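# Snap heat sinks onto two green circuit boards

## Task

On each of the two green circuit boards, seat a heat sink flat on the black chip with its fins pointing up, and push all four of its black push pins through their holes until each one clicks; both boards must end up lying flat on the table.

## Robot and tools

Robot: two arms, left_arm and right_arm, each ending in a five-jointed-style dexterous hand (index, middle, ring, thumb). right_arm has a right hand, left_arm a mirrored left hand. Arm bases in the scene frame: left_arm (+0.015, +0.222, +0.014) m, quat_wxyz (+1.000, 0, 0, -0.015); right_arm (+0.012, -0.317, +0.029) m, quat_wxyz (+1.000, 0, 0, +0.008). A fixed post stands behind the arms. Loose objects may be nudged occasionally by outside pushes.

Scene frame: origin at table-top height, midway between the nominal bases; +z up, +x out over the table, +y toward left_arm. Reported end_effector_position (m) and end_effector_quat_wxyz use this frame and can be off by a few centimetres. Hand point frame (right hand): +z along the straight fingers toward the tips, +x across the palm away from the thumb, +y out of the palm face (palm at y = -0.063 m). On the left hand +x points toward the thumb instead. A rigid mast near the wrist on the palm side can strike objects. Fingertips have rubber caps over the last 0.03 m.

The 48-number row (used by execute_actions and move), all values in [-1, 1], one row covering both arms: left_arm dx, dy, dz, rx, ry, rz; then 16 left hand motor goals; left current_limit; left speed; then right_arm dx, dy, dz, rx, ry, rz; 16 right hand goals; right current_limit; right speed. Motor order per hand: index_mcp, index_abd, index_pip, index_dip, thumb_cmc, thumb_axl, thumb_mcp, thumb_ipl, middle_mcp, middle_abd, middle_pip, middle_dip, ring_mcp, ring_abd, ring_pip, ring_dip.

Pose numbers are offsets, not poses: measured from that arm's Hand target at the start of the action, along the Hand target's own axes. 1.0 equals 0.6 m for dx/dy/dz and 180 degrees for the rotation vector rx, ry, rz. Every row in an action is counted from the same start, not chained; but each new action or call starts from the current Hand target, so repeating an offset keeps moving the arm. Six zeros leave an arm's pose request unchanged. Orientation commands are clipped to 40 degrees from the measured orientation each step.

Hand motor numbers are absolute goal angles scaled between each hinge's two stops (for example _mcp is straight at -0.75, thumb_cmc at -0.71). A zero is a real goal; to keep a hand as it is, resend its hand_goal, hand_current_limit and hand_speed. current_limit maps -1..+1 to 0..550 mA (minimum 11 mA); initially +0.4. speed sets hinge rate as (speed + 1)/2 of 8.5 rad/s; initially -0.6. Both persist until changed.

Tools:
- execute_actions(actions, cameras): actions is a list of actions; each action is up to 15 rows, one row per 1/30 s step, a short table repeating its last row to step 15. Images come only with an empty actions list or when cameras names them.
- move(target, speed, blend, blocking, cameras): target is one 48-number row or a list of up to 15 rows; each row's offsets are measured from the Hand targets at the move's start, not from the previous row. speed is path top speed in m/s, 0.002 to 4.3 (default 0.25), turns up to twice that in rad/s; one value or one per target. blend in m rounds corners (0 = stop at each). blocking=false returns after about 0.5 s while the move continues. A move is capped at 10 s and does not avoid obstacles.
- wait(seconds): 0 to 3600, sends nothing new; a running move continues.
- stop(): brakes the running move.
- zoom_image(camera, region): camera is cam_high, cam_left_wrist or cam_right_wrist; region [x0, y0, x1, y1] in pixels, at most 504 by 504, from the latest image. Images are 896x504.
- finished_scene(scene): ends the scene for good; the result must hold without the robot.

Results: per arm, end_effector_position, end_effector_quat_wxyz, Hand target (the next offsets count from it), joint positions, velocities and torques; per hand hand_goal, hand_measured, hand_current_ma (positive pushes toward -1), hand_state (moving, goal, blocked, overload), hand_current_limit, hand_speed. A move adds a move: line such as done, off_target, moving, held or fault, with limits like paced (pose clipped) or held (steps withheld). Done means at rest within 10 mm and 2 degrees; neither done nor off_target tells you about contact.

Practical notes: the hand often rests short of its Hand target and the right elbow sags under load, so command a bit higher or send the remaining distance as an extra offset. To stop pressing on something, command back past the current hand point. Approach contacts slowly: faster moves and targets far beyond contact push harder.

Avoid: dropping parts even a few mm, releasing moving parts, slams and very hard pushes, knocking anything off the table, hitting fixed objects, and any contact or pinch between the two hands or arms. A finger motor at 495 mA or more for 5 s shuts down for 10 s; motors that read overload from the start stay dead. Joint motors reaching 100 C make that arm drop for 30-60 s (MOTOR HOT warns at 85 C); avoid long stretched holds or pushing toward unreachable poses. After a HAND FAULT line, later calls in the same reply are skipped. Thinking time lets the scene run on.

Each tool is called after "Emit:" by a JSON object that holds its "fn" and its "kwargs", one argument or row to a line.

## Session

Emit:
{"fn": "execute_actions", "kwargs": {
  "actions": []
}}

Scene clock: 0.00 s.
left_arm: end_effector_position=(+0.4014, +0.0763, +0.2671) hand_goal=(-0.754, +0.000, -0.576, -0.696, -0.714, -0.678, -0.226, -0.168, -0.754, +0.000, -0.576, -0.696, -0.754, +0.000, -0.576, -0.696) hand_measured=(-0.7535, -0.0007, -0.5770, -0.6958, -0.7142, -0.6777, -0.2262, -0.1672, -0.7535, +0.0008, -0.5757, -0.6958, -0.7535, -0.0007, -0.5757, -0.6958) hand_current_ma=(-5, +7, +4, -9, +13, -9, -1, +5, -3, -8, -5, -6, -12, +4, +0, +10) hand_state=(goal, goal, goal, goal, goal, goal, goal, goal, goal, goal, goal, goal, goal, goal, goal, goal) hand_current_limit=0.40 hand_speed=-0.60 end_effector_quat_wxyz=(+0.274, +0.689, +0.105, +0.663) | right_arm: end_effector_position=(+0.7625, -0.0848, +0.2741) hand_goal=(-0.754, +0.000, -0.576, -0.696, -0.714, -0.678, -0.226, -0.168, -0.754, +0.000, -0.576, -0.696, -0.754, +0.000, -0.576, -0.696) hand_measured=(-0.7523, +0.0008, -0.5770, -0.6958, -0.7142, -0.6777, -0.2252, -0.1681, -0.7535, -0.0007, -0.5770, -0.6958, -0.7535, -0.0007, -0.5770, -0.6971) hand_current_ma=(-5, -8, -5, +10, +9, -9, -6, -12, -6, +5, -3, -7, -3, +1, -2, -4) hand_state=(goal, goal, goal, goal, goal, goal, goal, goal, goal, goal, goal, goal, goal, goal, goal, goal) hand_current_limit=0.40 hand_speed=-0.60 end_effector_quat_wxyz=(+0.122, +0.657, +0.743, +0.035)
Joint positions: left_arm=[-0.161 1.26 0.223 1.066 0.052 1.026] | right_arm=[0.38 2.159 2.31 -1.551 0.189 0.258]
Joint velocities: within noise
Joint torques (N m): no reading
Motor temperatures (°C): left_arm=[27 27 27 29 26 27] | right_arm=[28 30 27 29 25 28]
Heat: left arm: hottest wrist pitch 29 °C; right arm: hottest shoulder 30 °C.
Hand target: left_arm +0.4049, +0.0757, +0.2736; +0.276, +0.683, +0.103, +0.668 | right_arm +0.7669, -0.0828, +0.2719; +0.122, +0.657, +0.743, +0.037

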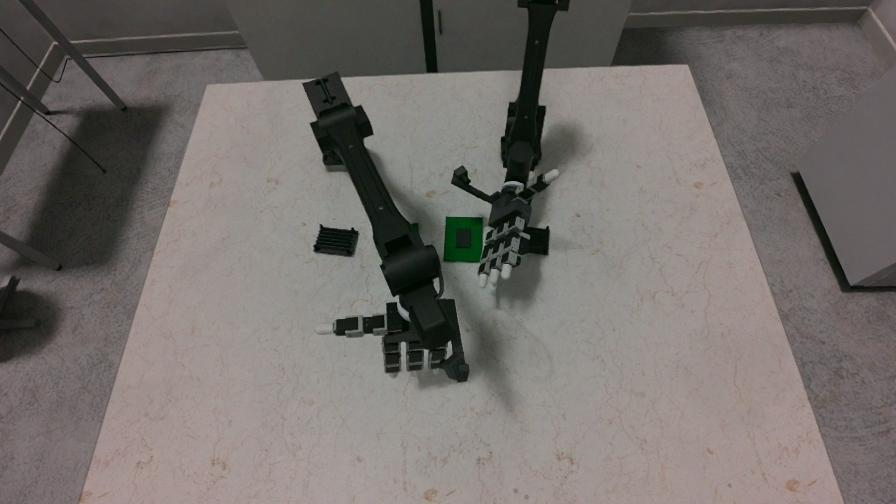

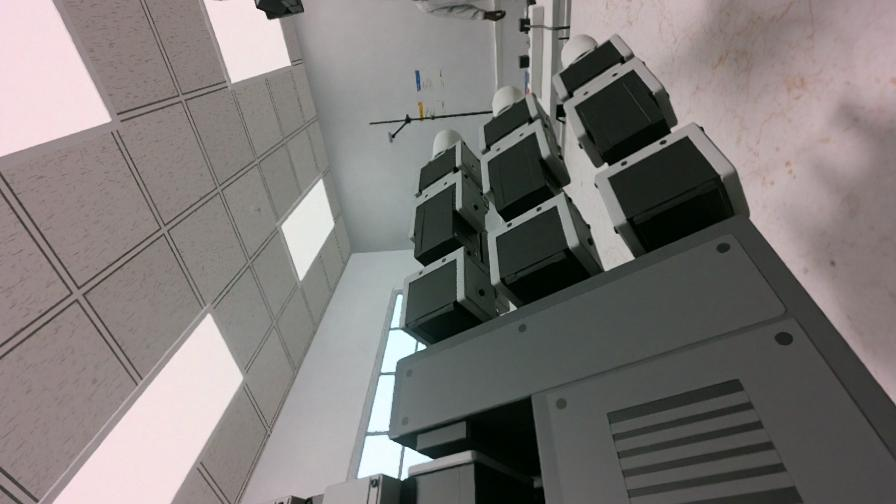

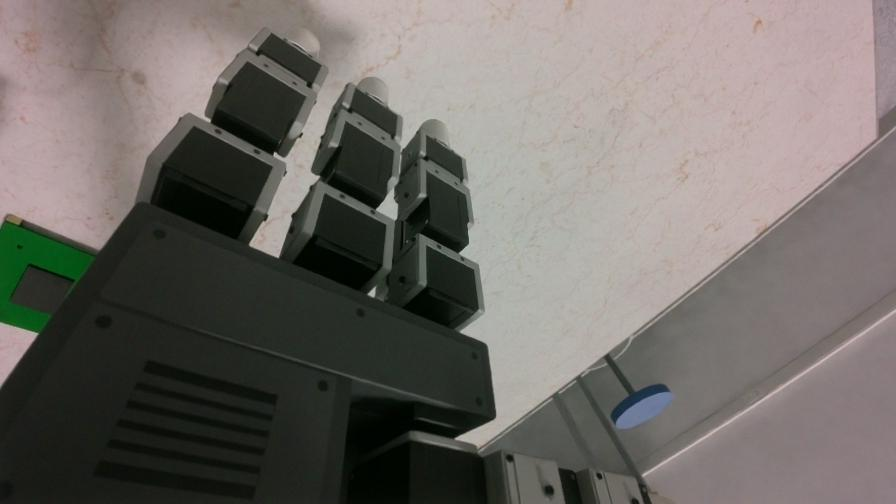

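Emit:
{"fn": "zoom_image", "kwargs": {
  "camera": "cam_high",
  "region": [290, 160, 590, 400]
}}

Scaled by 1.680 from the camera's image (finer frame: 1280x720).

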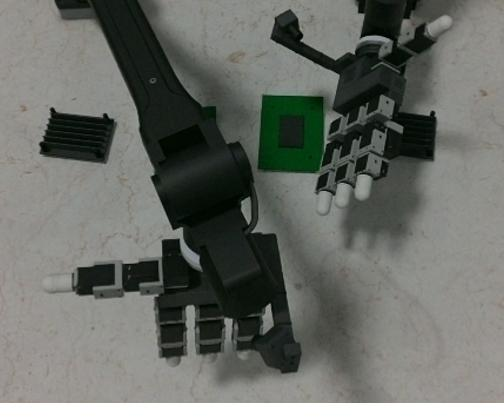

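Emit:
{"fn": "move", "kwargs": {
  "target": [0.503,-0.563,-0.263,0,0,0,-0.754,0,-0.576,-0.696,-0.714,-0.678,-0.226,-0.168,-0.754,0,-0.576,-0.696,-0.754,0,-0.576,-0.696,0.4,-0.6,-0.717,-0.605,-0.084,0,0,0,-0.754,0,-0.576,-0.696,-0.714,-0.678,-0.226,-0.168,-0.754,0,-0.576,-0.696,-0.754,0,-0.576,-0.696,0.4,-0.6],
  "cameras": ["all"]
}}

Scene clock: 67.80 s.
left_arm: end_effector_position=(+0.3525, +0.5342, +0.3462) hand_goal=(-0.754, +0.000, -0.576, -0.696, -0.714, -0.678, -0.226, -0.168, -0.754, +0.000, -0.576, -0.696, -0.754, +0.000, -0.576, -0.696) hand_measured=(-0.7643, +0.0052, -0.5770, -0.6958, -0.7217, -0.6777, -0.2292, -0.1710, -0.7631, +0.0037, -0.5770, -0.6958, -0.7643, +0.0037, -0.5757, -0.6958) hand_current_ma=(-11, +3, -4, -5, +7, -6, +0, +6, -7, -12, +2, -12, -3, -4, +3, +13) hand_state=(goal, goal, goal, goal, goal, goal, goal, goal, goal, goal, goal, goal, goal, goal, goal, goal) hand_current_limit=0.40 hand_speed=-0.60 end_effector_quat_wxyz=(+0.281, +0.685, +0.110, +0.663) | right_arm: end_effector_position=(+0.4537, -0.5470, +0.3023) hand_goal=(-0.754, +0.000, -0.576, -0.696, -0.714, -0.678, -0.226, -0.168, -0.754, +0.000, -0.576, -0.696, -0.754, +0.000, -0.576, -0.696) hand_measured=(-0.7571, -0.0007, -0.5782, -0.6958, -0.7142, -0.6777, -0.2242, -0.1681, -0.7571, +0.0008, -0.5770, -0.6958, -0.7535, +0.0008, -0.5770, -0.6958) hand_current_ma=(-19, +3, -21, +5, +9, -1, +2, -7, -20, +9, -5, +4, +3, +0, -12, -5) hand_state=(goal, goal, goal, goal, goal, goal, goal, goal, goal, goal, goal, goal, goal, goal, goal, goal) hand_current_limit=0.40 hand_speed=-0.60 end_effector_quat_wxyz=(+0.126, +0.656, +0.743, +0.038)
Joint positions: left_arm=[1.176 1.596 0.846 0.955 1.385 0.809] | right_arm=[-0.581 1.267 1.211 -1.254 -0.034 -0.683]
Joint torques (N m): left_arm=[1.32 -10.99 12.6 2.18 -0.03 -0.14] | right_arm=[0.09 -9.82 10.67 0.65 -0.04 -0.05]
Motor temperatures (°C): left_arm=[27 28 32 29 26 27] | right_arm=[28 37 37 29 25 28]
Heat: left arm: hottest elbow 32 °C; right arm: hottest shoulder 37 °C.
Hand target: left_arm +0.3547, +0.5465, +0.3503; +0.276, +0.683, +0.103, +0.668 | right_arm +0.4499, -0.5497, +0.3001; +0.123, +0.657, +0.743, +0.037
Off the commanded pose: left_arm 0.013 m, 1 deg | right_arm 0.005 m, 0 deg.
move: off_target (left_arm)

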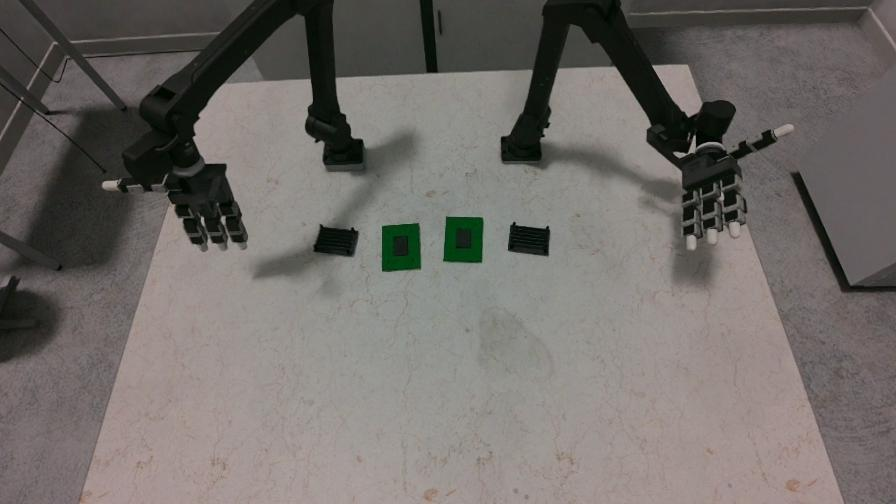

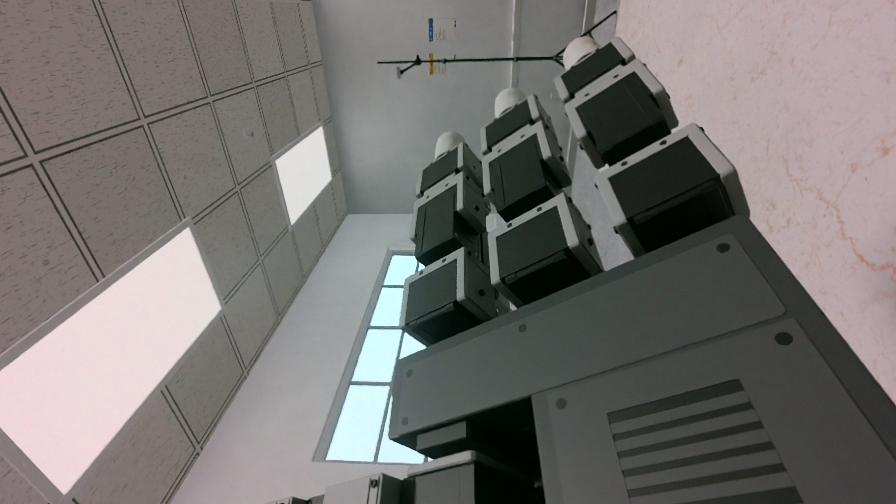

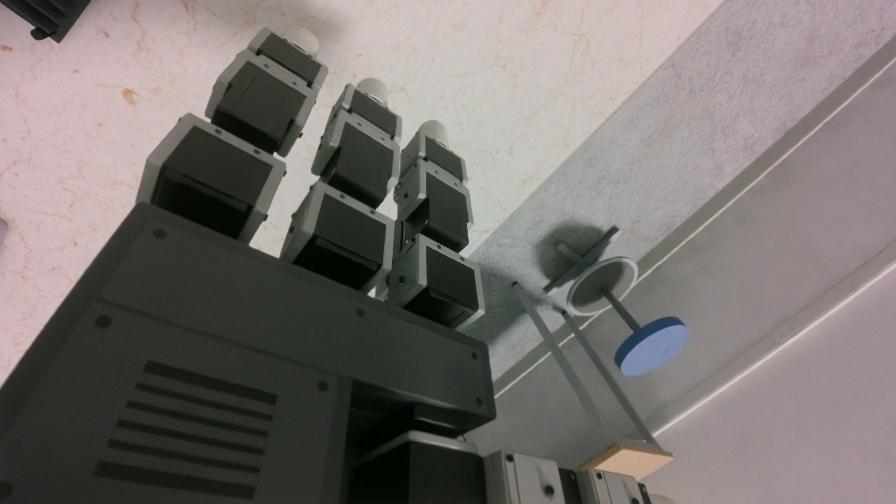

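Emit:
{"fn": "zoom_image", "kwargs": {
  "camera": "cam_high",
  "region": [300, 200, 430, 290]
}}

Emit:
{"fn": "zoom_image", "kwargs": {
  "camera": "cam_high",
  "region": [430, 200, 560, 290]
}}

Scaled by 3.877 from the camera's image (finer frame: 1280x720).

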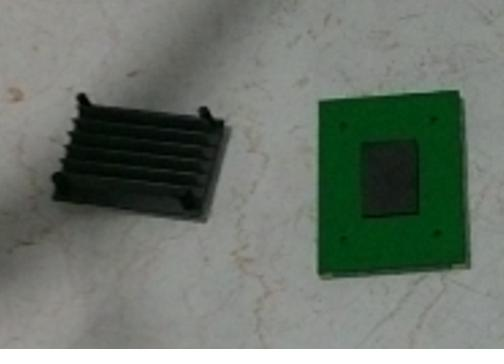

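Scaled by 3.877 from the camera's image (finer frame: 1280x720).

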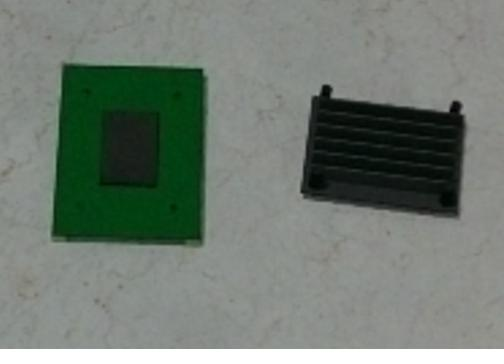

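Emit:
{"fn": "move", "kwargs": {
  "target": [-0.116,0.183,0.165,0.5015,-0.2083,-0.3082,-0.754,0,-0.576,-0.696,-0.714,-0.678,-0.226,-0.168,-0.754,0,-0.576,-0.696,-0.754,0,-0.576,-0.696,0.4,-0.6,0.58,0.03,-0.074,0,0,0,-0.754,0,-0.576,-0.696,-0.714,-0.678,-0.226,-0.168,-0.754,0,-0.576,-0.696,-0.754,0,-0.576,-0.696,0.4,-0.6],
  "cameras": ["all"]
}}

Scene clock: 136.57 s.
left_arm: end_effector_position=(+0.4091, +0.3964, +0.3373) hand_goal=(-0.754, +0.000, -0.576, -0.696, -0.714, -0.678, -0.226, -0.168, -0.754, +0.000, -0.576, -0.696, -0.754, +0.000, -0.576, -0.696) hand_measured=(-0.7547, +0.0037, -0.5744, -0.6958, -0.7192, -0.6767, -0.2212, -0.1672, -0.7571, +0.0037, -0.5757, -0.6958, -0.7571, +0.0037, -0.5705, -0.6958) hand_current_ma=(+2, +4, -3, -10, +9, -6, +5, +3, +1, -13, -4, -11, -9, -8, +0, +1) hand_state=(goal, goal, goal, goal, goal, goal, goal, goal, goal, goal, goal, goal, goal, goal, goal, goal) hand_current_limit=0.40 hand_speed=-0.60 end_effector_quat_wxyz=(+0.011, +0.707, +0.707, +0.020) | right_arm: end_effector_position=(+0.4119, -0.2091, +0.2856) hand_goal=(-0.754, +0.000, -0.576, -0.696, -0.714, -0.678, -0.226, -0.168, -0.754, +0.000, -0.576, -0.696, -0.754, +0.000, -0.576, -0.696) hand_measured=(-0.7571, -0.0007, -0.5782, -0.6945, -0.7142, -0.6777, -0.2242, -0.1681, -0.7571, -0.0007, -0.5782, -0.6971, -0.7535, +0.0008, -0.5782, -0.6958) hand_current_ma=(-14, -1, -14, +5, +7, -4, +2, -13, -18, +5, -11, -4, +0, -1, -10, +3) hand_state=(goal, goal, goal, goal, goal, goal, goal, goal, goal, goal, goal, goal, goal, goal, goal, goal) hand_current_limit=0.40 hand_speed=-0.60 end_effector_quat_wxyz=(+0.119, +0.658, +0.743, +0.027)
Joint positions: left_arm=[0.489 1.221 1.372 -1.677 0.008 0.459] | right_arm=[0.449 1.122 1.063 -1.37 0.2 0.331]
Joint torques (N m): left_arm=[-0.67 -6.24 15.72 0.23 -0.12 -0.18] | right_arm=[2.32 -5.71 14.37 0.05 0.41 0.13]
Motor temperatures (°C): left_arm=[27 30 39 29 26 27] | right_arm=[28 33 38 29 25 28]
Heat: left arm: hottest elbow 39 °C; right arm: hottest elbow 38 °C.
Hand target: left_arm +0.4198, +0.3967, +0.3519; +0.001, +0.707, +0.707, +0.000 | right_arm +0.4200, -0.1997, +0.3003; +0.122, +0.657, +0.743, +0.037
Off the commanded pose: left_arm 0.018 m, 3 deg | right_arm 0.019 m, 1 deg.
joint sent to its limit (left arm) — joint 4 (wrist pitch), lower limit. The joint targets are off in orientation, not in position.
move: off_target (left_arm, right_arm)

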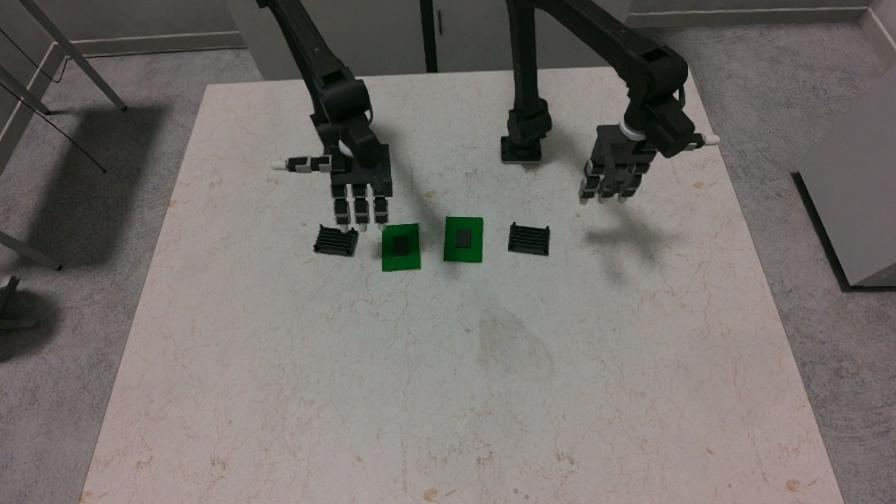

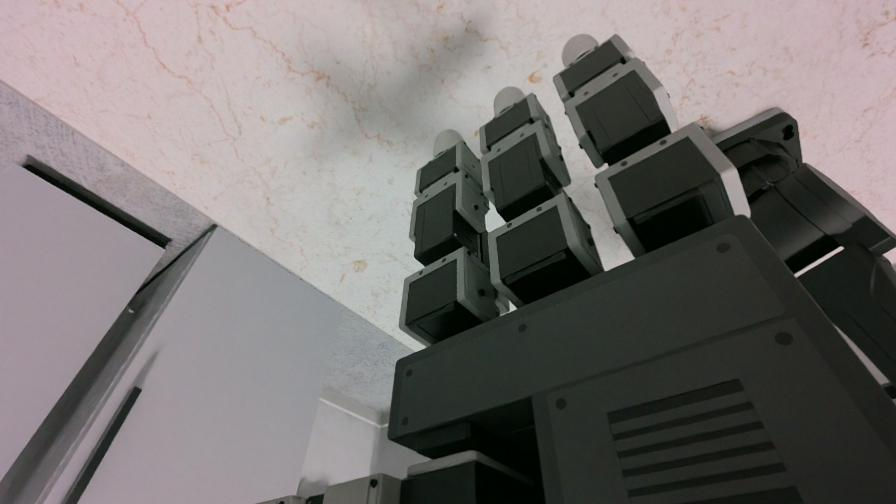

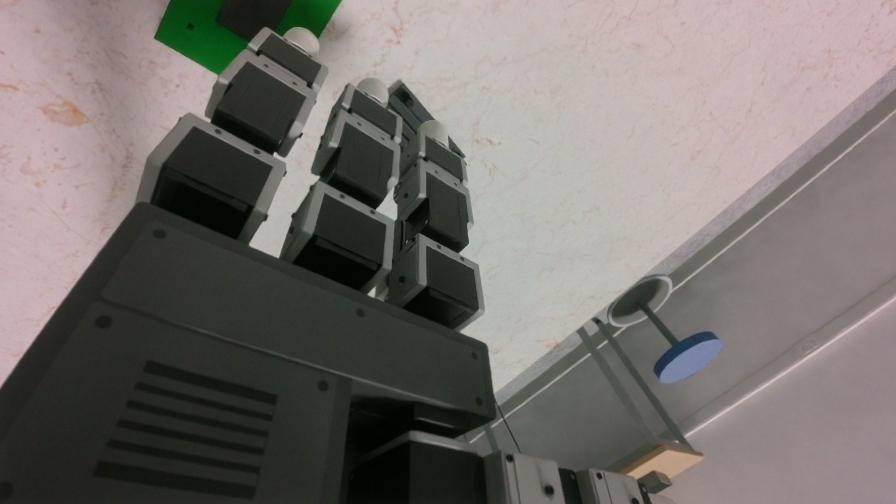

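Emit:
{"fn": "move", "kwargs": {
  "target": [-0.06,0.3,0.228,0,0,0,-0.754,0,-0.576,-0.696,-0.714,-0.678,-0.226,-0.168,-0.754,0,-0.576,-0.696,-0.754,0,-0.576,-0.696,0.4,-0.6,-0.304,0.106,0.212,0,0,0,-0.754,0,-0.576,-0.696,-0.714,-0.678,-0.226,-0.168,-0.754,0,-0.576,-0.696,-0.754,0,-0.576,-0.696,0.4,-0.6],
  "cameras": ["all"]
}}

Scene clock: 216.90 s.
left_arm: end_effector_position=(+0.5840, +0.3614, +0.2061) hand_goal=(-0.754, +0.000, -0.576, -0.696, -0.714, -0.678, -0.226, -0.168, -0.754, +0.000, -0.576, -0.696, -0.754, +0.000, -0.576, -0.696) hand_measured=(-0.7511, +0.0023, -0.5705, -0.6958, -0.7117, -0.6777, -0.2212, -0.1681, -0.7523, +0.0023, -0.5718, -0.6958, -0.7523, +0.0008, -0.5705, -0.6958) hand_current_ma=(-5, +1, -6, -9, +13, -3, +4, +9, -1, -7, -2, -15, -9, -4, -5, +7) hand_state=(goal, goal, goal, goal, goal, goal, goal, goal, goal, goal, goal, goal, goal, goal, goal, goal) hand_current_limit=0.40 hand_speed=-0.60 end_effector_quat_wxyz=(-0.005, +0.708, +0.706, -0.012) | right_arm: end_effector_position=(+0.5170, -0.3797, +0.2061) hand_goal=(-0.754, +0.000, -0.576, -0.696, -0.714, -0.678, -0.226, -0.168, -0.754, +0.000, -0.576, -0.696, -0.754, +0.000, -0.576, -0.696) hand_measured=(-0.7571, +0.0008, -0.5782, -0.6958, -0.7142, -0.6777, -0.2242, -0.1672, -0.7571, -0.0007, -0.5770, -0.6958, -0.7535, -0.0007, -0.5782, -0.6958) hand_current_ma=(-21, +0, -14, +10, +6, +0, +1, -3, -19, +10, -20, -3, -2, -2, -7, -4) hand_state=(goal, goal, goal, goal, goal, goal, goal, goal, goal, goal, goal, goal, goal, goal, goal, goal) hand_current_limit=0.40 hand_speed=-0.60 end_effector_quat_wxyz=(+0.112, +0.658, +0.744, +0.029)
Joint positions: left_arm=[0.267 1.671 1.518 -1.444 0.003 0.24] | right_arm=[-0.103 1.351 1.044 -1.048 0.086 -0.218]
Joint torques (N m): left_arm=[0.5 -14.33 14.87 0.59 -0.05 -0.26] | right_arm=[0.26 -9.47 12.88 1.11 0.12 -0.07]
Motor temperatures (°C): left_arm=[27 29 47 29 26 27] | right_arm=[27 31 40 28 25 27]
Heat: left arm: hottest elbow 47 °C; right arm: hottest elbow 40 °C.
Hand target: left_arm +0.5999, +0.3604, +0.2153; +0.001, +0.707, +0.707, +0.000 | right_arm +0.5302, -0.3846, +0.2152; +0.122, +0.657, +0.743, +0.037
Off the commanded pose: left_arm 0.018 m, 2 deg | right_arm 0.017 m, 1 deg.
move: off_target (left_arm, right_arm)

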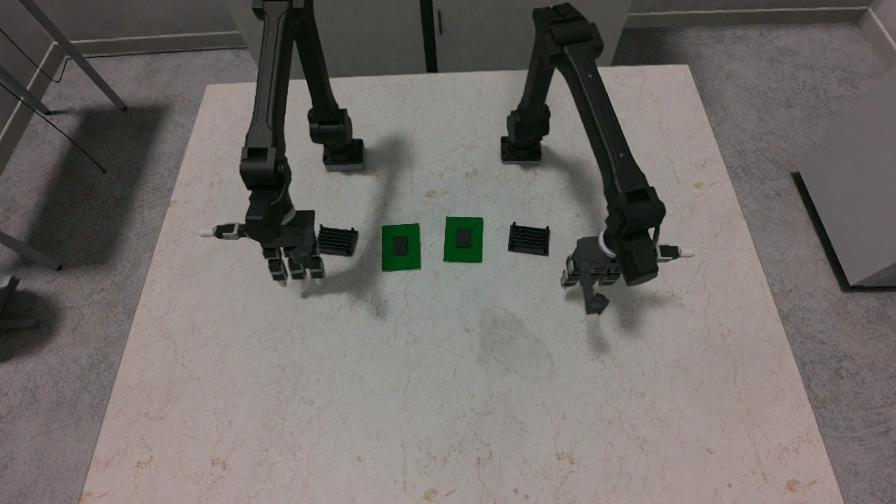

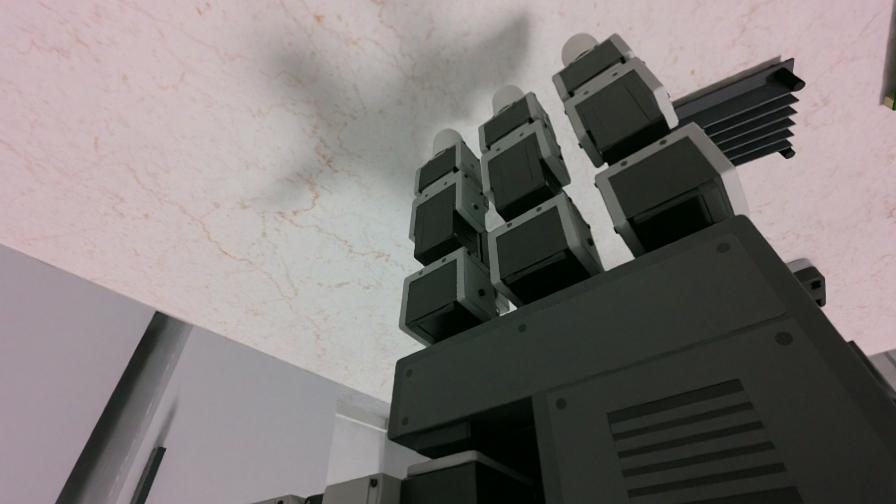

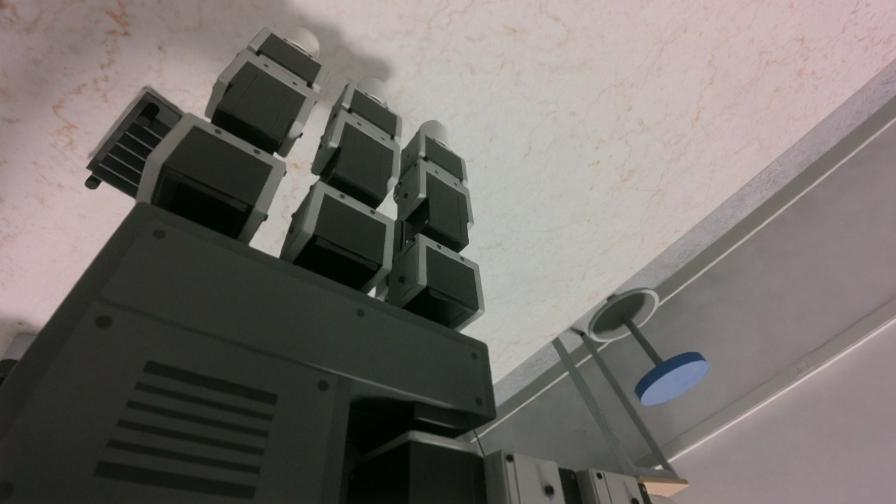

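Emit:
{"fn": "zoom_image", "kwargs": {
  "camera": "cam_right_wrist",
  "region": [40, 60, 220, 220]
}}

Emit:
{"fn": "zoom_image", "kwargs": {
  "camera": "cam_left_wrist",
  "region": [640, 30, 860, 200]
}}

Scaled by 2.800 from the camera's image (finer frame: 1280x720).

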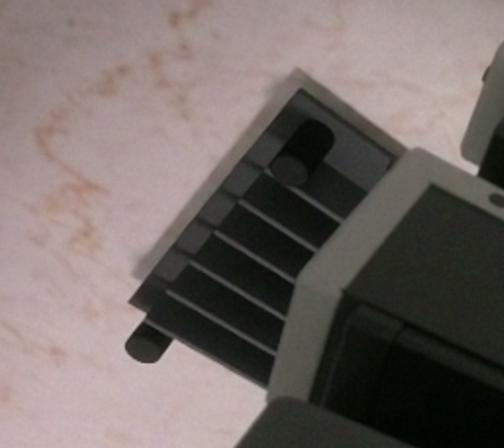

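Scaled by 2.291 from the camera's image (finer frame: 1280x720).

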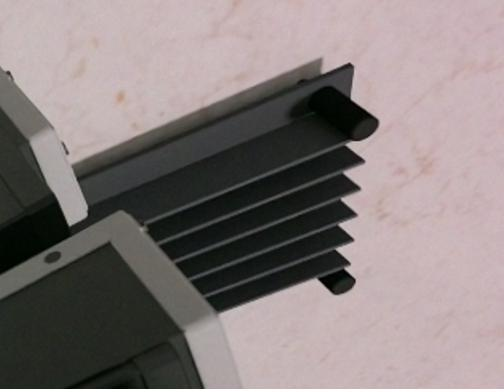

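Emit:
{"fn": "move", "kwargs": {
  "target": [-0.28,-0.345,0.117,0,0,0,0.479,0,0.737,-0.406,-0.714,-0.678,-0.226,-0.168,0.479,0,0.737,-0.406,0.479,0,0.737,-0.406,0.4,-0.3,0.263,-0.25,0.012,0,0,0,0.479,0,0.737,-0.406,-0.714,-0.678,-0.226,-0.168,0.479,0,0.737,-0.406,0.479,0,0.737,-0.406,0.4,-0.3],
  "cameras": ["all"]
}}

Scene clock: 314.23 s.
left_arm: end_effector_position=(+0.3922, +0.1964, +0.1422) hand_goal=(+0.478, +0.000, +0.736, -0.406, -0.714, -0.678, -0.226, -0.168, +0.478, +0.000, +0.736, -0.406, +0.478, +0.000, +0.736, -0.406) hand_measured=(+0.4441, +0.0023, +0.7344, -0.3977, -0.7117, -0.6777, -0.2203, -0.1662, +0.4477, +0.0008, +0.7357, -0.3977, +0.4489, -0.0007, +0.7357, -0.3989) hand_current_ma=(-17, +11, +4, +2, +9, +3, -1, +5, -14, -13, +2, -4, -18, -2, +3, +2) hand_state=(blocked, goal, goal, goal, goal, goal, goal, goal, blocked, goal, goal, goal, blocked, goal, goal, goal) hand_current_limit=0.40 hand_speed=-0.30 end_effector_quat_wxyz=(-0.006, +0.707, +0.708, -0.007) | right_arm: end_effector_position=(+0.3731, -0.2532, +0.1556) hand_goal=(+0.478, +0.000, +0.736, -0.406, -0.714, -0.678, -0.226, -0.168, +0.478, +0.000, +0.736, -0.406, +0.478, +0.000, +0.736, -0.406) hand_measured=(+0.4682, +0.0008, +0.7395, -0.4015, -0.7142, -0.6777, -0.2242, -0.1681, +0.4718, -0.0007, +0.7421, -0.4015, +0.4694, -0.0007, +0.7408, -0.4015) hand_current_ma=(-43, -1, +15, +28, +16, -4, +7, -7, -38, +8, +11, +21, -29, -1, +12, +26) hand_state=(goal, goal, goal, goal, goal, goal, goal, goal, goal, goal, goal, goal, goal, goal, goal, goal) hand_current_limit=0.40 hand_speed=-0.30 end_effector_quat_wxyz=(+0.122, +0.659, +0.741, +0.035)
Joint positions: left_arm=[-0.131 1.183 0.838 -1.243 0.005 -0.162] | right_arm=[0.363 1.039 0.65 -1.007 0.186 0.246]
Joint torques (N m): left_arm=[-0.5 -7.94 10.28 1.28 -0.23 -0.17] | right_arm=[2.32 -5.66 9.63 0.66 0.41 0.16]
Heat: left arm: hottest elbow 47 °C; right arm: hottest elbow 44 °C.
Hand target: left_arm +0.3930, +0.1925, +0.1449; +0.001, +0.707, +0.707, +0.000 | right_arm +0.3700, -0.2498, +0.1549; +0.122, +0.657, +0.743, +0.037
Off the commanded pose: left_arm 0.005 m, 1 deg | right_arm 0.005 m, 0 deg.
move: done

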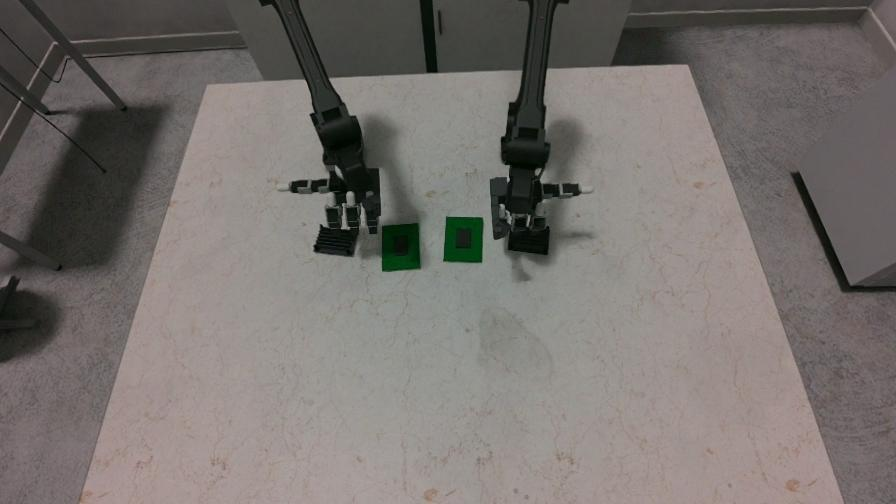

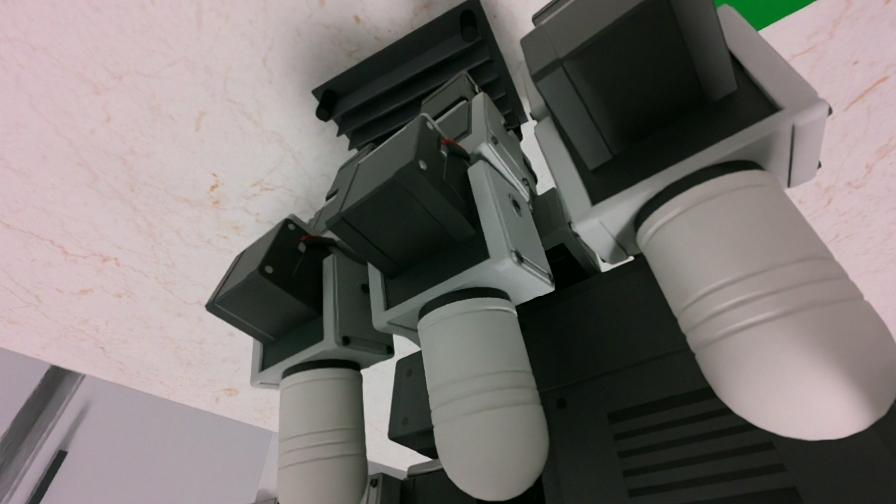

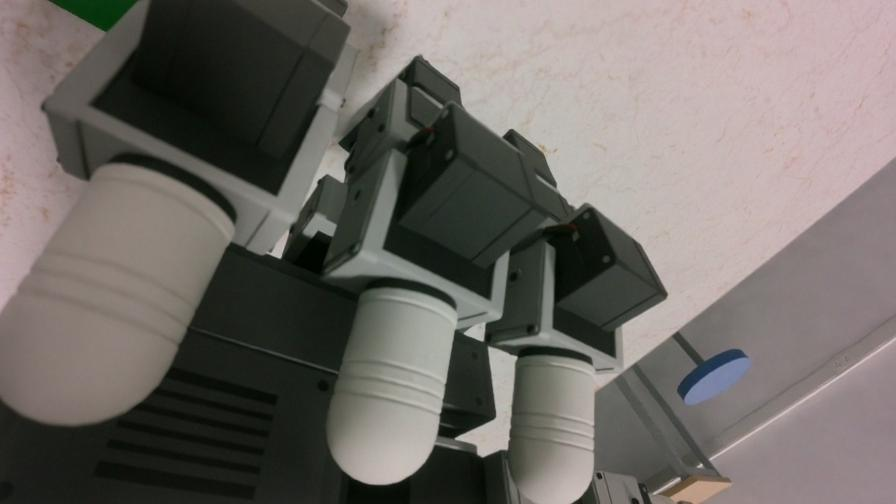

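Emit:
{"fn": "zoom_image", "kwargs": {
  "camera": "cam_left_wrist",
  "region": [300, 0, 560, 150]
}}

Scaled by 1.938 from the camera's image (finer frame: 1280x720).

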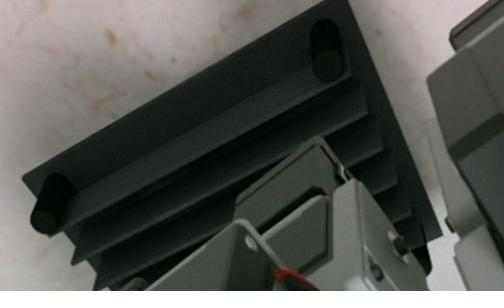

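Emit:
{"fn": "move", "kwargs": {
  "target": [
    [-0.081,-0.101,-0.208,0,0,0.5406,0.479,0,0.737,-0.406,-0.714,-0.678,-0.226,-0.168,0.479,0,0.737,-0.406,0.479,0,0.737,-0.406,0.4,-0.3,0.004,0.0235,-0.193,0.0307,0.0821,-0.4187,0.479,0,0.737,-0.406,-0.714,-0.678,-0.226,-0.168,0.479,0,0.737,-0.406,0.479,0,0.737,-0.406,0.4,-0.3],
    [-0.081,-0.101,-0.208,0,0,0.5406,-0.754,0,-0.576,-0.696,-0.714,-0.678,-0.226,-0.168,-0.98,0,0.9,0.8,-0.754,0,-0.576,-0.696,0.4,-0.3,0.004,0.0235,-0.193,0.0307,0.0821,-0.4187,-0.754,0,-0.576,-0.696,-0.714,-0.678,-0.226,-0.168,-0.98,0,0.9,0.8,-0.754,0,-0.576,-0.696,0.4,-0.3]
  ],
  "cameras": ["all"]
}}

Scene clock: 582.73 s.
left_arm: end_effector_position=(+0.3220, +0.1410, +0.2579) hand_goal=(-0.754, +0.000, -0.576, -0.696, -0.714, -0.678, -0.226, -0.168, -0.980, +0.000, +0.900, +0.800, -0.754, +0.000, -0.576, -0.696) hand_measured=(-0.7547, +0.0008, -0.5757, -0.6945, -0.7117, -0.6767, -0.2203, -0.1672, -0.9742, -0.0007, +0.8832, +0.7860, -0.7559, +0.0008, -0.5744, -0.7022) hand_current_ma=(-3, +4, -1, -3, +15, -4, +3, +4, +9, -2, -11, -13, -5, -7, -1, +9) hand_state=(goal, goal, goal, goal, goal, goal, goal, goal, goal, goal, goal, goal, goal, goal, goal, goal) hand_current_limit=0.40 hand_speed=-0.30 end_effector_quat_wxyz=(-0.001, +0.998, -0.063, -0.007) | right_arm: end_effector_position=(+0.3452, -0.2294, +0.2574) hand_goal=(-0.754, +0.000, -0.576, -0.696, -0.714, -0.678, -0.226, -0.168, -0.980, +0.000, +0.900, +0.800, -0.754, +0.000, -0.576, -0.696) hand_measured=(-0.7535, +0.0008, -0.5744, -0.6971, -0.7104, -0.6777, -0.2232, -0.1681, -0.9790, -0.0007, +0.8832, +0.7860, -0.7559, -0.0007, -0.5770, -0.6958) hand_current_ma=(-5, -7, -7, +4, +13, -6, +12, -4, -7, +7, -75, -64, -3, +3, -11, -6) hand_state=(goal, goal, goal, goal, goal, goal, goal, goal, goal, goal, goal, goal, goal, goal, goal, goal) hand_current_limit=0.40 hand_speed=-0.30 end_effector_quat_wxyz=(-0.008, +0.061, +0.998, -0.002)
Joint positions: left_arm=[0.049 1.118 1.095 -1.562 -0.002 1.717] | right_arm=[0.006 1.134 1.067 -1.521 0.003 -1.427]
Joint torques (N m): left_arm=[2.02 -5.13 15.04 0.29 0.16 -0.01] | right_arm=[-0.15 -5.48 13.82 -0.23 -0.06 -0.05]
Motor temperatures (°C): left_arm=[26 29 40 28 25 27] | right_arm=[27 30 40 27 24 27]
Heat: left arm: hottest elbow 40 °C; right arm: hottest elbow 40 °C.
Hand target: left_arm +0.3323, +0.1440, +0.2698; +0.000, +0.998, -0.064, +0.001 | right_arm +0.3567, -0.2332, +0.2697; +0.000, +0.063, +0.998, -0.001
Off the commanded pose: left_arm 0.016 m, 1 deg | right_arm 0.017 m, 1 deg.
move: off_target (left_arm, right_arm); target 2's new numbers were sent with right_arm's hand 0.018 m and 1 deg from that target

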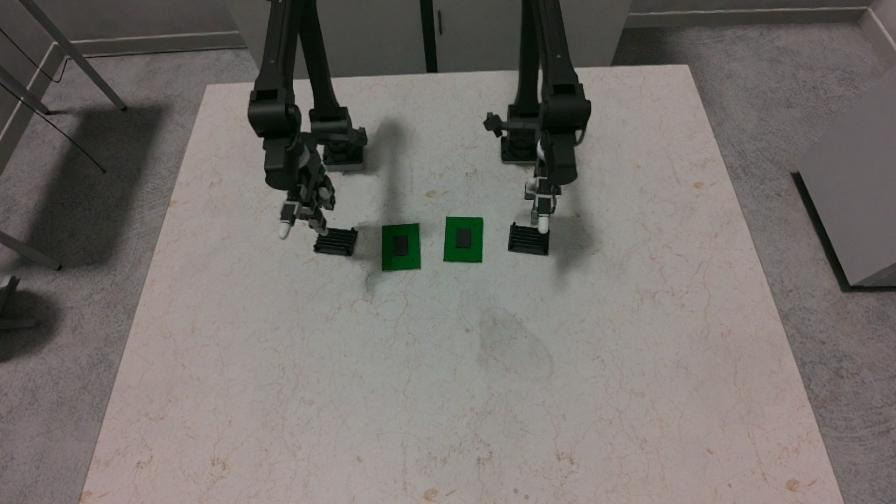

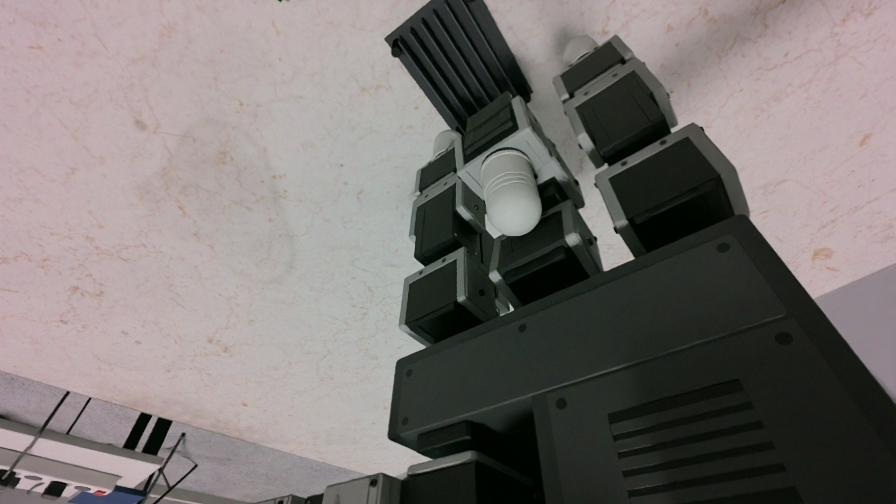

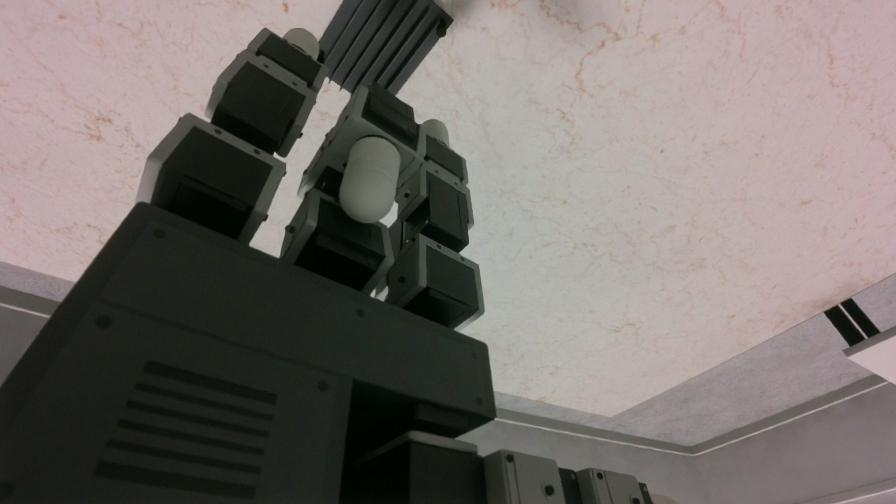

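Emit:
{"fn": "zoom_image", "kwargs": {
  "camera": "cam_left_wrist",
  "region": [370, 0, 630, 150]
}}

Emit:
{"fn": "zoom_image", "kwargs": {
  "camera": "cam_right_wrist",
  "region": [260, 0, 520, 150]
}}

Scaled by 1.938 from the camera's image (finer frame: 1280x720).

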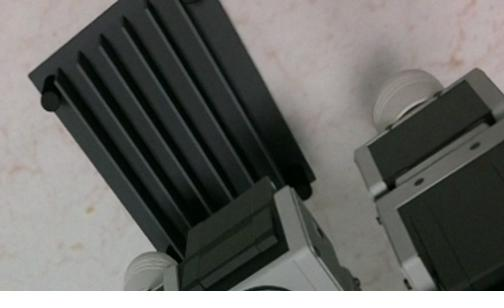

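Scaled by 1.938 from the camera's image (finer frame: 1280x720).

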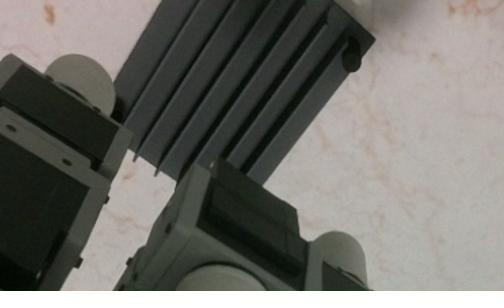

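Emit:
{"fn": "move", "kwargs": {
  "target": [0.025,-0.015,0.157,0,0,0,-0.754,0,-0.576,-0.696,-0.714,-0.678,-0.226,-0.168,-0.98,0,0.9,0.8,-0.754,0,-0.576,-0.696,0.4,-0.3,0.0045,-0.014,0.157,0,0,0,-0.754,0,-0.576,-0.696,-0.714,-0.678,-0.226,-0.168,-0.98,0,0.9,0.8,-0.754,0,-0.576,-0.696,0.4,-0.3],
  "cameras": ["all"],
  "speed": 0.12
}}

Emit:
{"fn": "zoom_image", "kwargs": {
  "camera": "cam_left_wrist",
  "region": [370, 0, 670, 180]
}}

Emit:
{"fn": "zoom_image", "kwargs": {
  "camera": "cam_right_wrist",
  "region": [230, 0, 530, 180]
}}

Emit:
{"fn": "zoom_image", "kwargs": {
  "camera": "cam_high",
  "region": [300, 180, 580, 300]
}}

Scene clock: 642.97 s.
left_arm: end_effector_position=(+0.3454, +0.1461, +0.1808) hand_goal=(-0.754, +0.000, -0.576, -0.696, -0.714, -0.678, -0.226, -0.168, -0.980, +0.000, +0.900, +0.800, -0.754, +0.000, -0.576, -0.696) hand_measured=(-0.7559, -0.0007, -0.5744, -0.6945, -0.7117, -0.6767, -0.2203, -0.1681, -0.9742, +0.0008, +0.8832, +0.7860, -0.7559, -0.0007, -0.5770, -0.7022) hand_current_ma=(+1, +5, +0, -9, +13, -4, +9, +1, +2, +1, -3, -15, +0, +1, +0, +8) hand_state=(goal, goal, goal, goal, goal, goal, goal, goal, goal, goal, goal, goal, goal, goal, goal, goal) hand_current_limit=0.40 hand_speed=-0.30 end_effector_quat_wxyz=(-0.002, +0.998, -0.066, +0.003) | right_arm: end_effector_position=(+0.3518, -0.2368, +0.1821) hand_goal=(-0.754, +0.000, -0.576, -0.696, -0.714, -0.678, -0.226, -0.168, -0.980, +0.000, +0.900, +0.800, -0.754, +0.000, -0.576, -0.696) hand_measured=(-0.7535, -0.0007, -0.5744, -0.6971, -0.7104, -0.6777, -0.2232, -0.1672, -0.9790, +0.0008, +0.8832, +0.7860, -0.7547, -0.0007, -0.5770, -0.6971) hand_current_ma=(+5, -2, +0, +7, +32, +0, +5, -7, -10, +4, -73, -57, -7, +6, -10, -4) hand_state=(goal, goal, goal, goal, goal, goal, goal, goal, goal, goal, goal, goal, goal, goal, goal, goal) hand_current_limit=0.40 hand_speed=-0.30 end_effector_quat_wxyz=(+0.005, +0.060, +0.998, -0.001)
Joint positions: left_arm=[0.064 1.199 0.953 -1.318 -0.002 1.737] | right_arm=[-0.019 1.171 0.892 -1.282 0.003 -1.453]
Joint torques (N m): left_arm=[1.9 -6.12 10.62 0.87 0.28 0.13] | right_arm=[-0.26 -5.89 9.47 0.49 -0.06 -0.04]
Heat: left arm: hottest elbow 42 °C; right arm: hottest elbow 42 °C.
Hand target: left_arm +0.3483, +0.1509, +0.1755; +0.000, +0.998, -0.064, +0.000 | right_arm +0.3530, -0.2414, +0.1755; +0.000, +0.063, +0.998, -0.001
Off the commanded pose: left_arm 0.008 m, 0 deg | right_arm 0.008 m, 1 deg.
move: done

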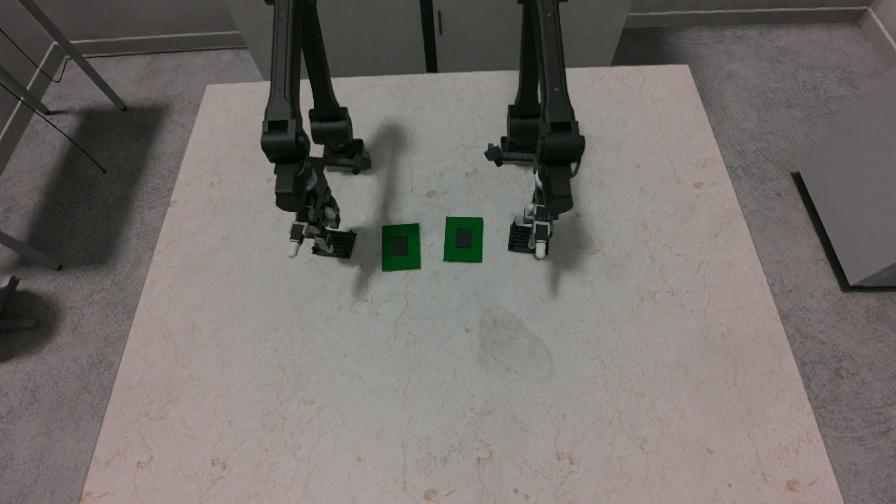

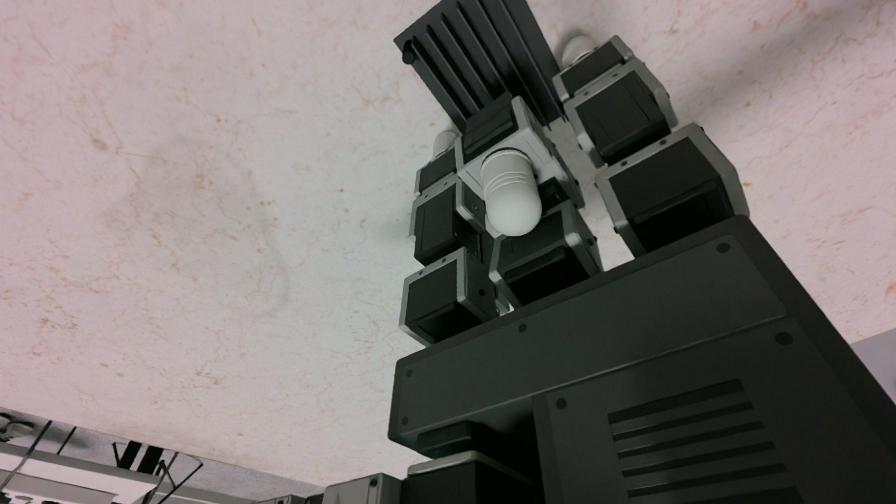

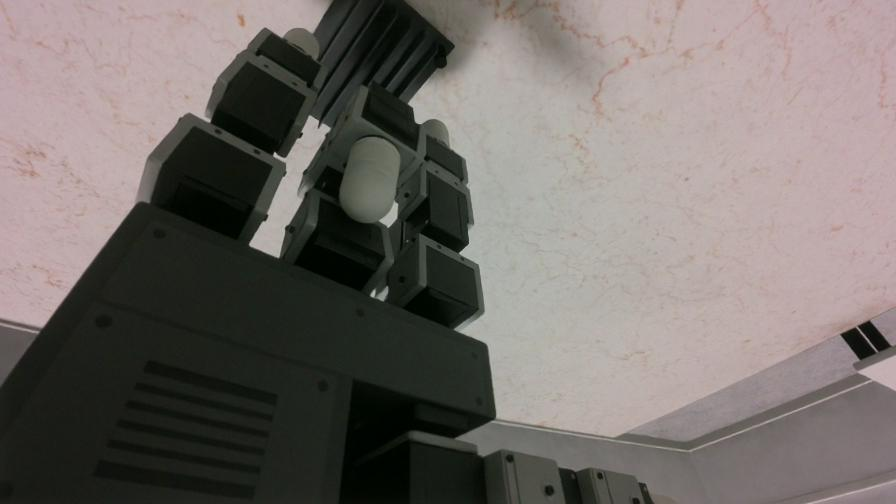

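Scaled by 1.680 from the camera's image (finer frame: 1280x720).

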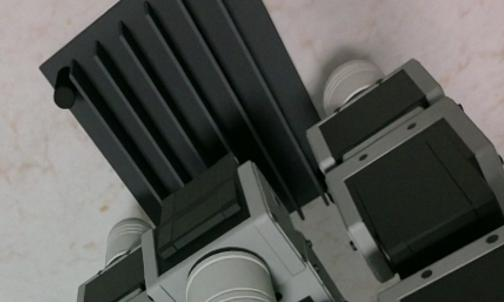

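Scaled by 1.680 from the camera's image (finer frame: 1280x720).

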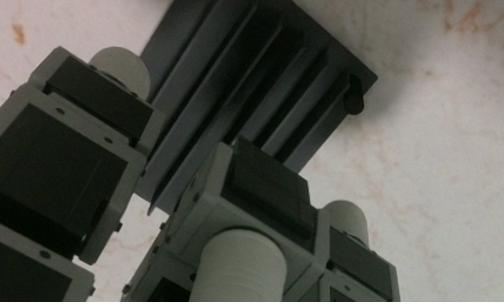

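Scaled by 1.800 from the camera's image (finer frame: 1280x720).

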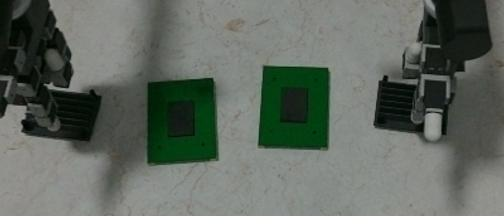

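Emit:
{"fn": "zoom_image", "kwargs": {
  "camera": "cam_high",
  "region": [480, 190, 580, 280]
}}

Emit:
{"fn": "zoom_image", "kwargs": {
  "camera": "cam_high",
  "region": [280, 190, 380, 280]
}}

Scaled by 5.040 from the camera's image (finer frame: 1280x720).

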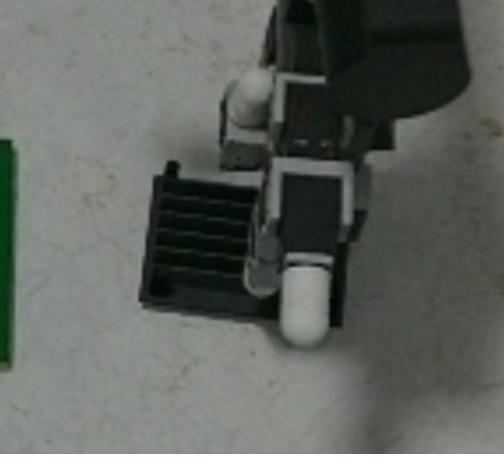

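Scaled by 5.040 from the camera's image (finer frame: 1280x720).

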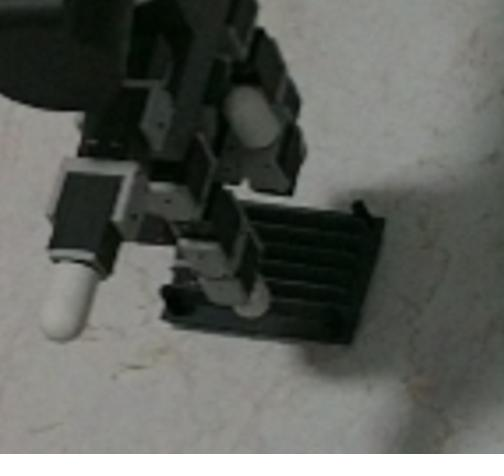

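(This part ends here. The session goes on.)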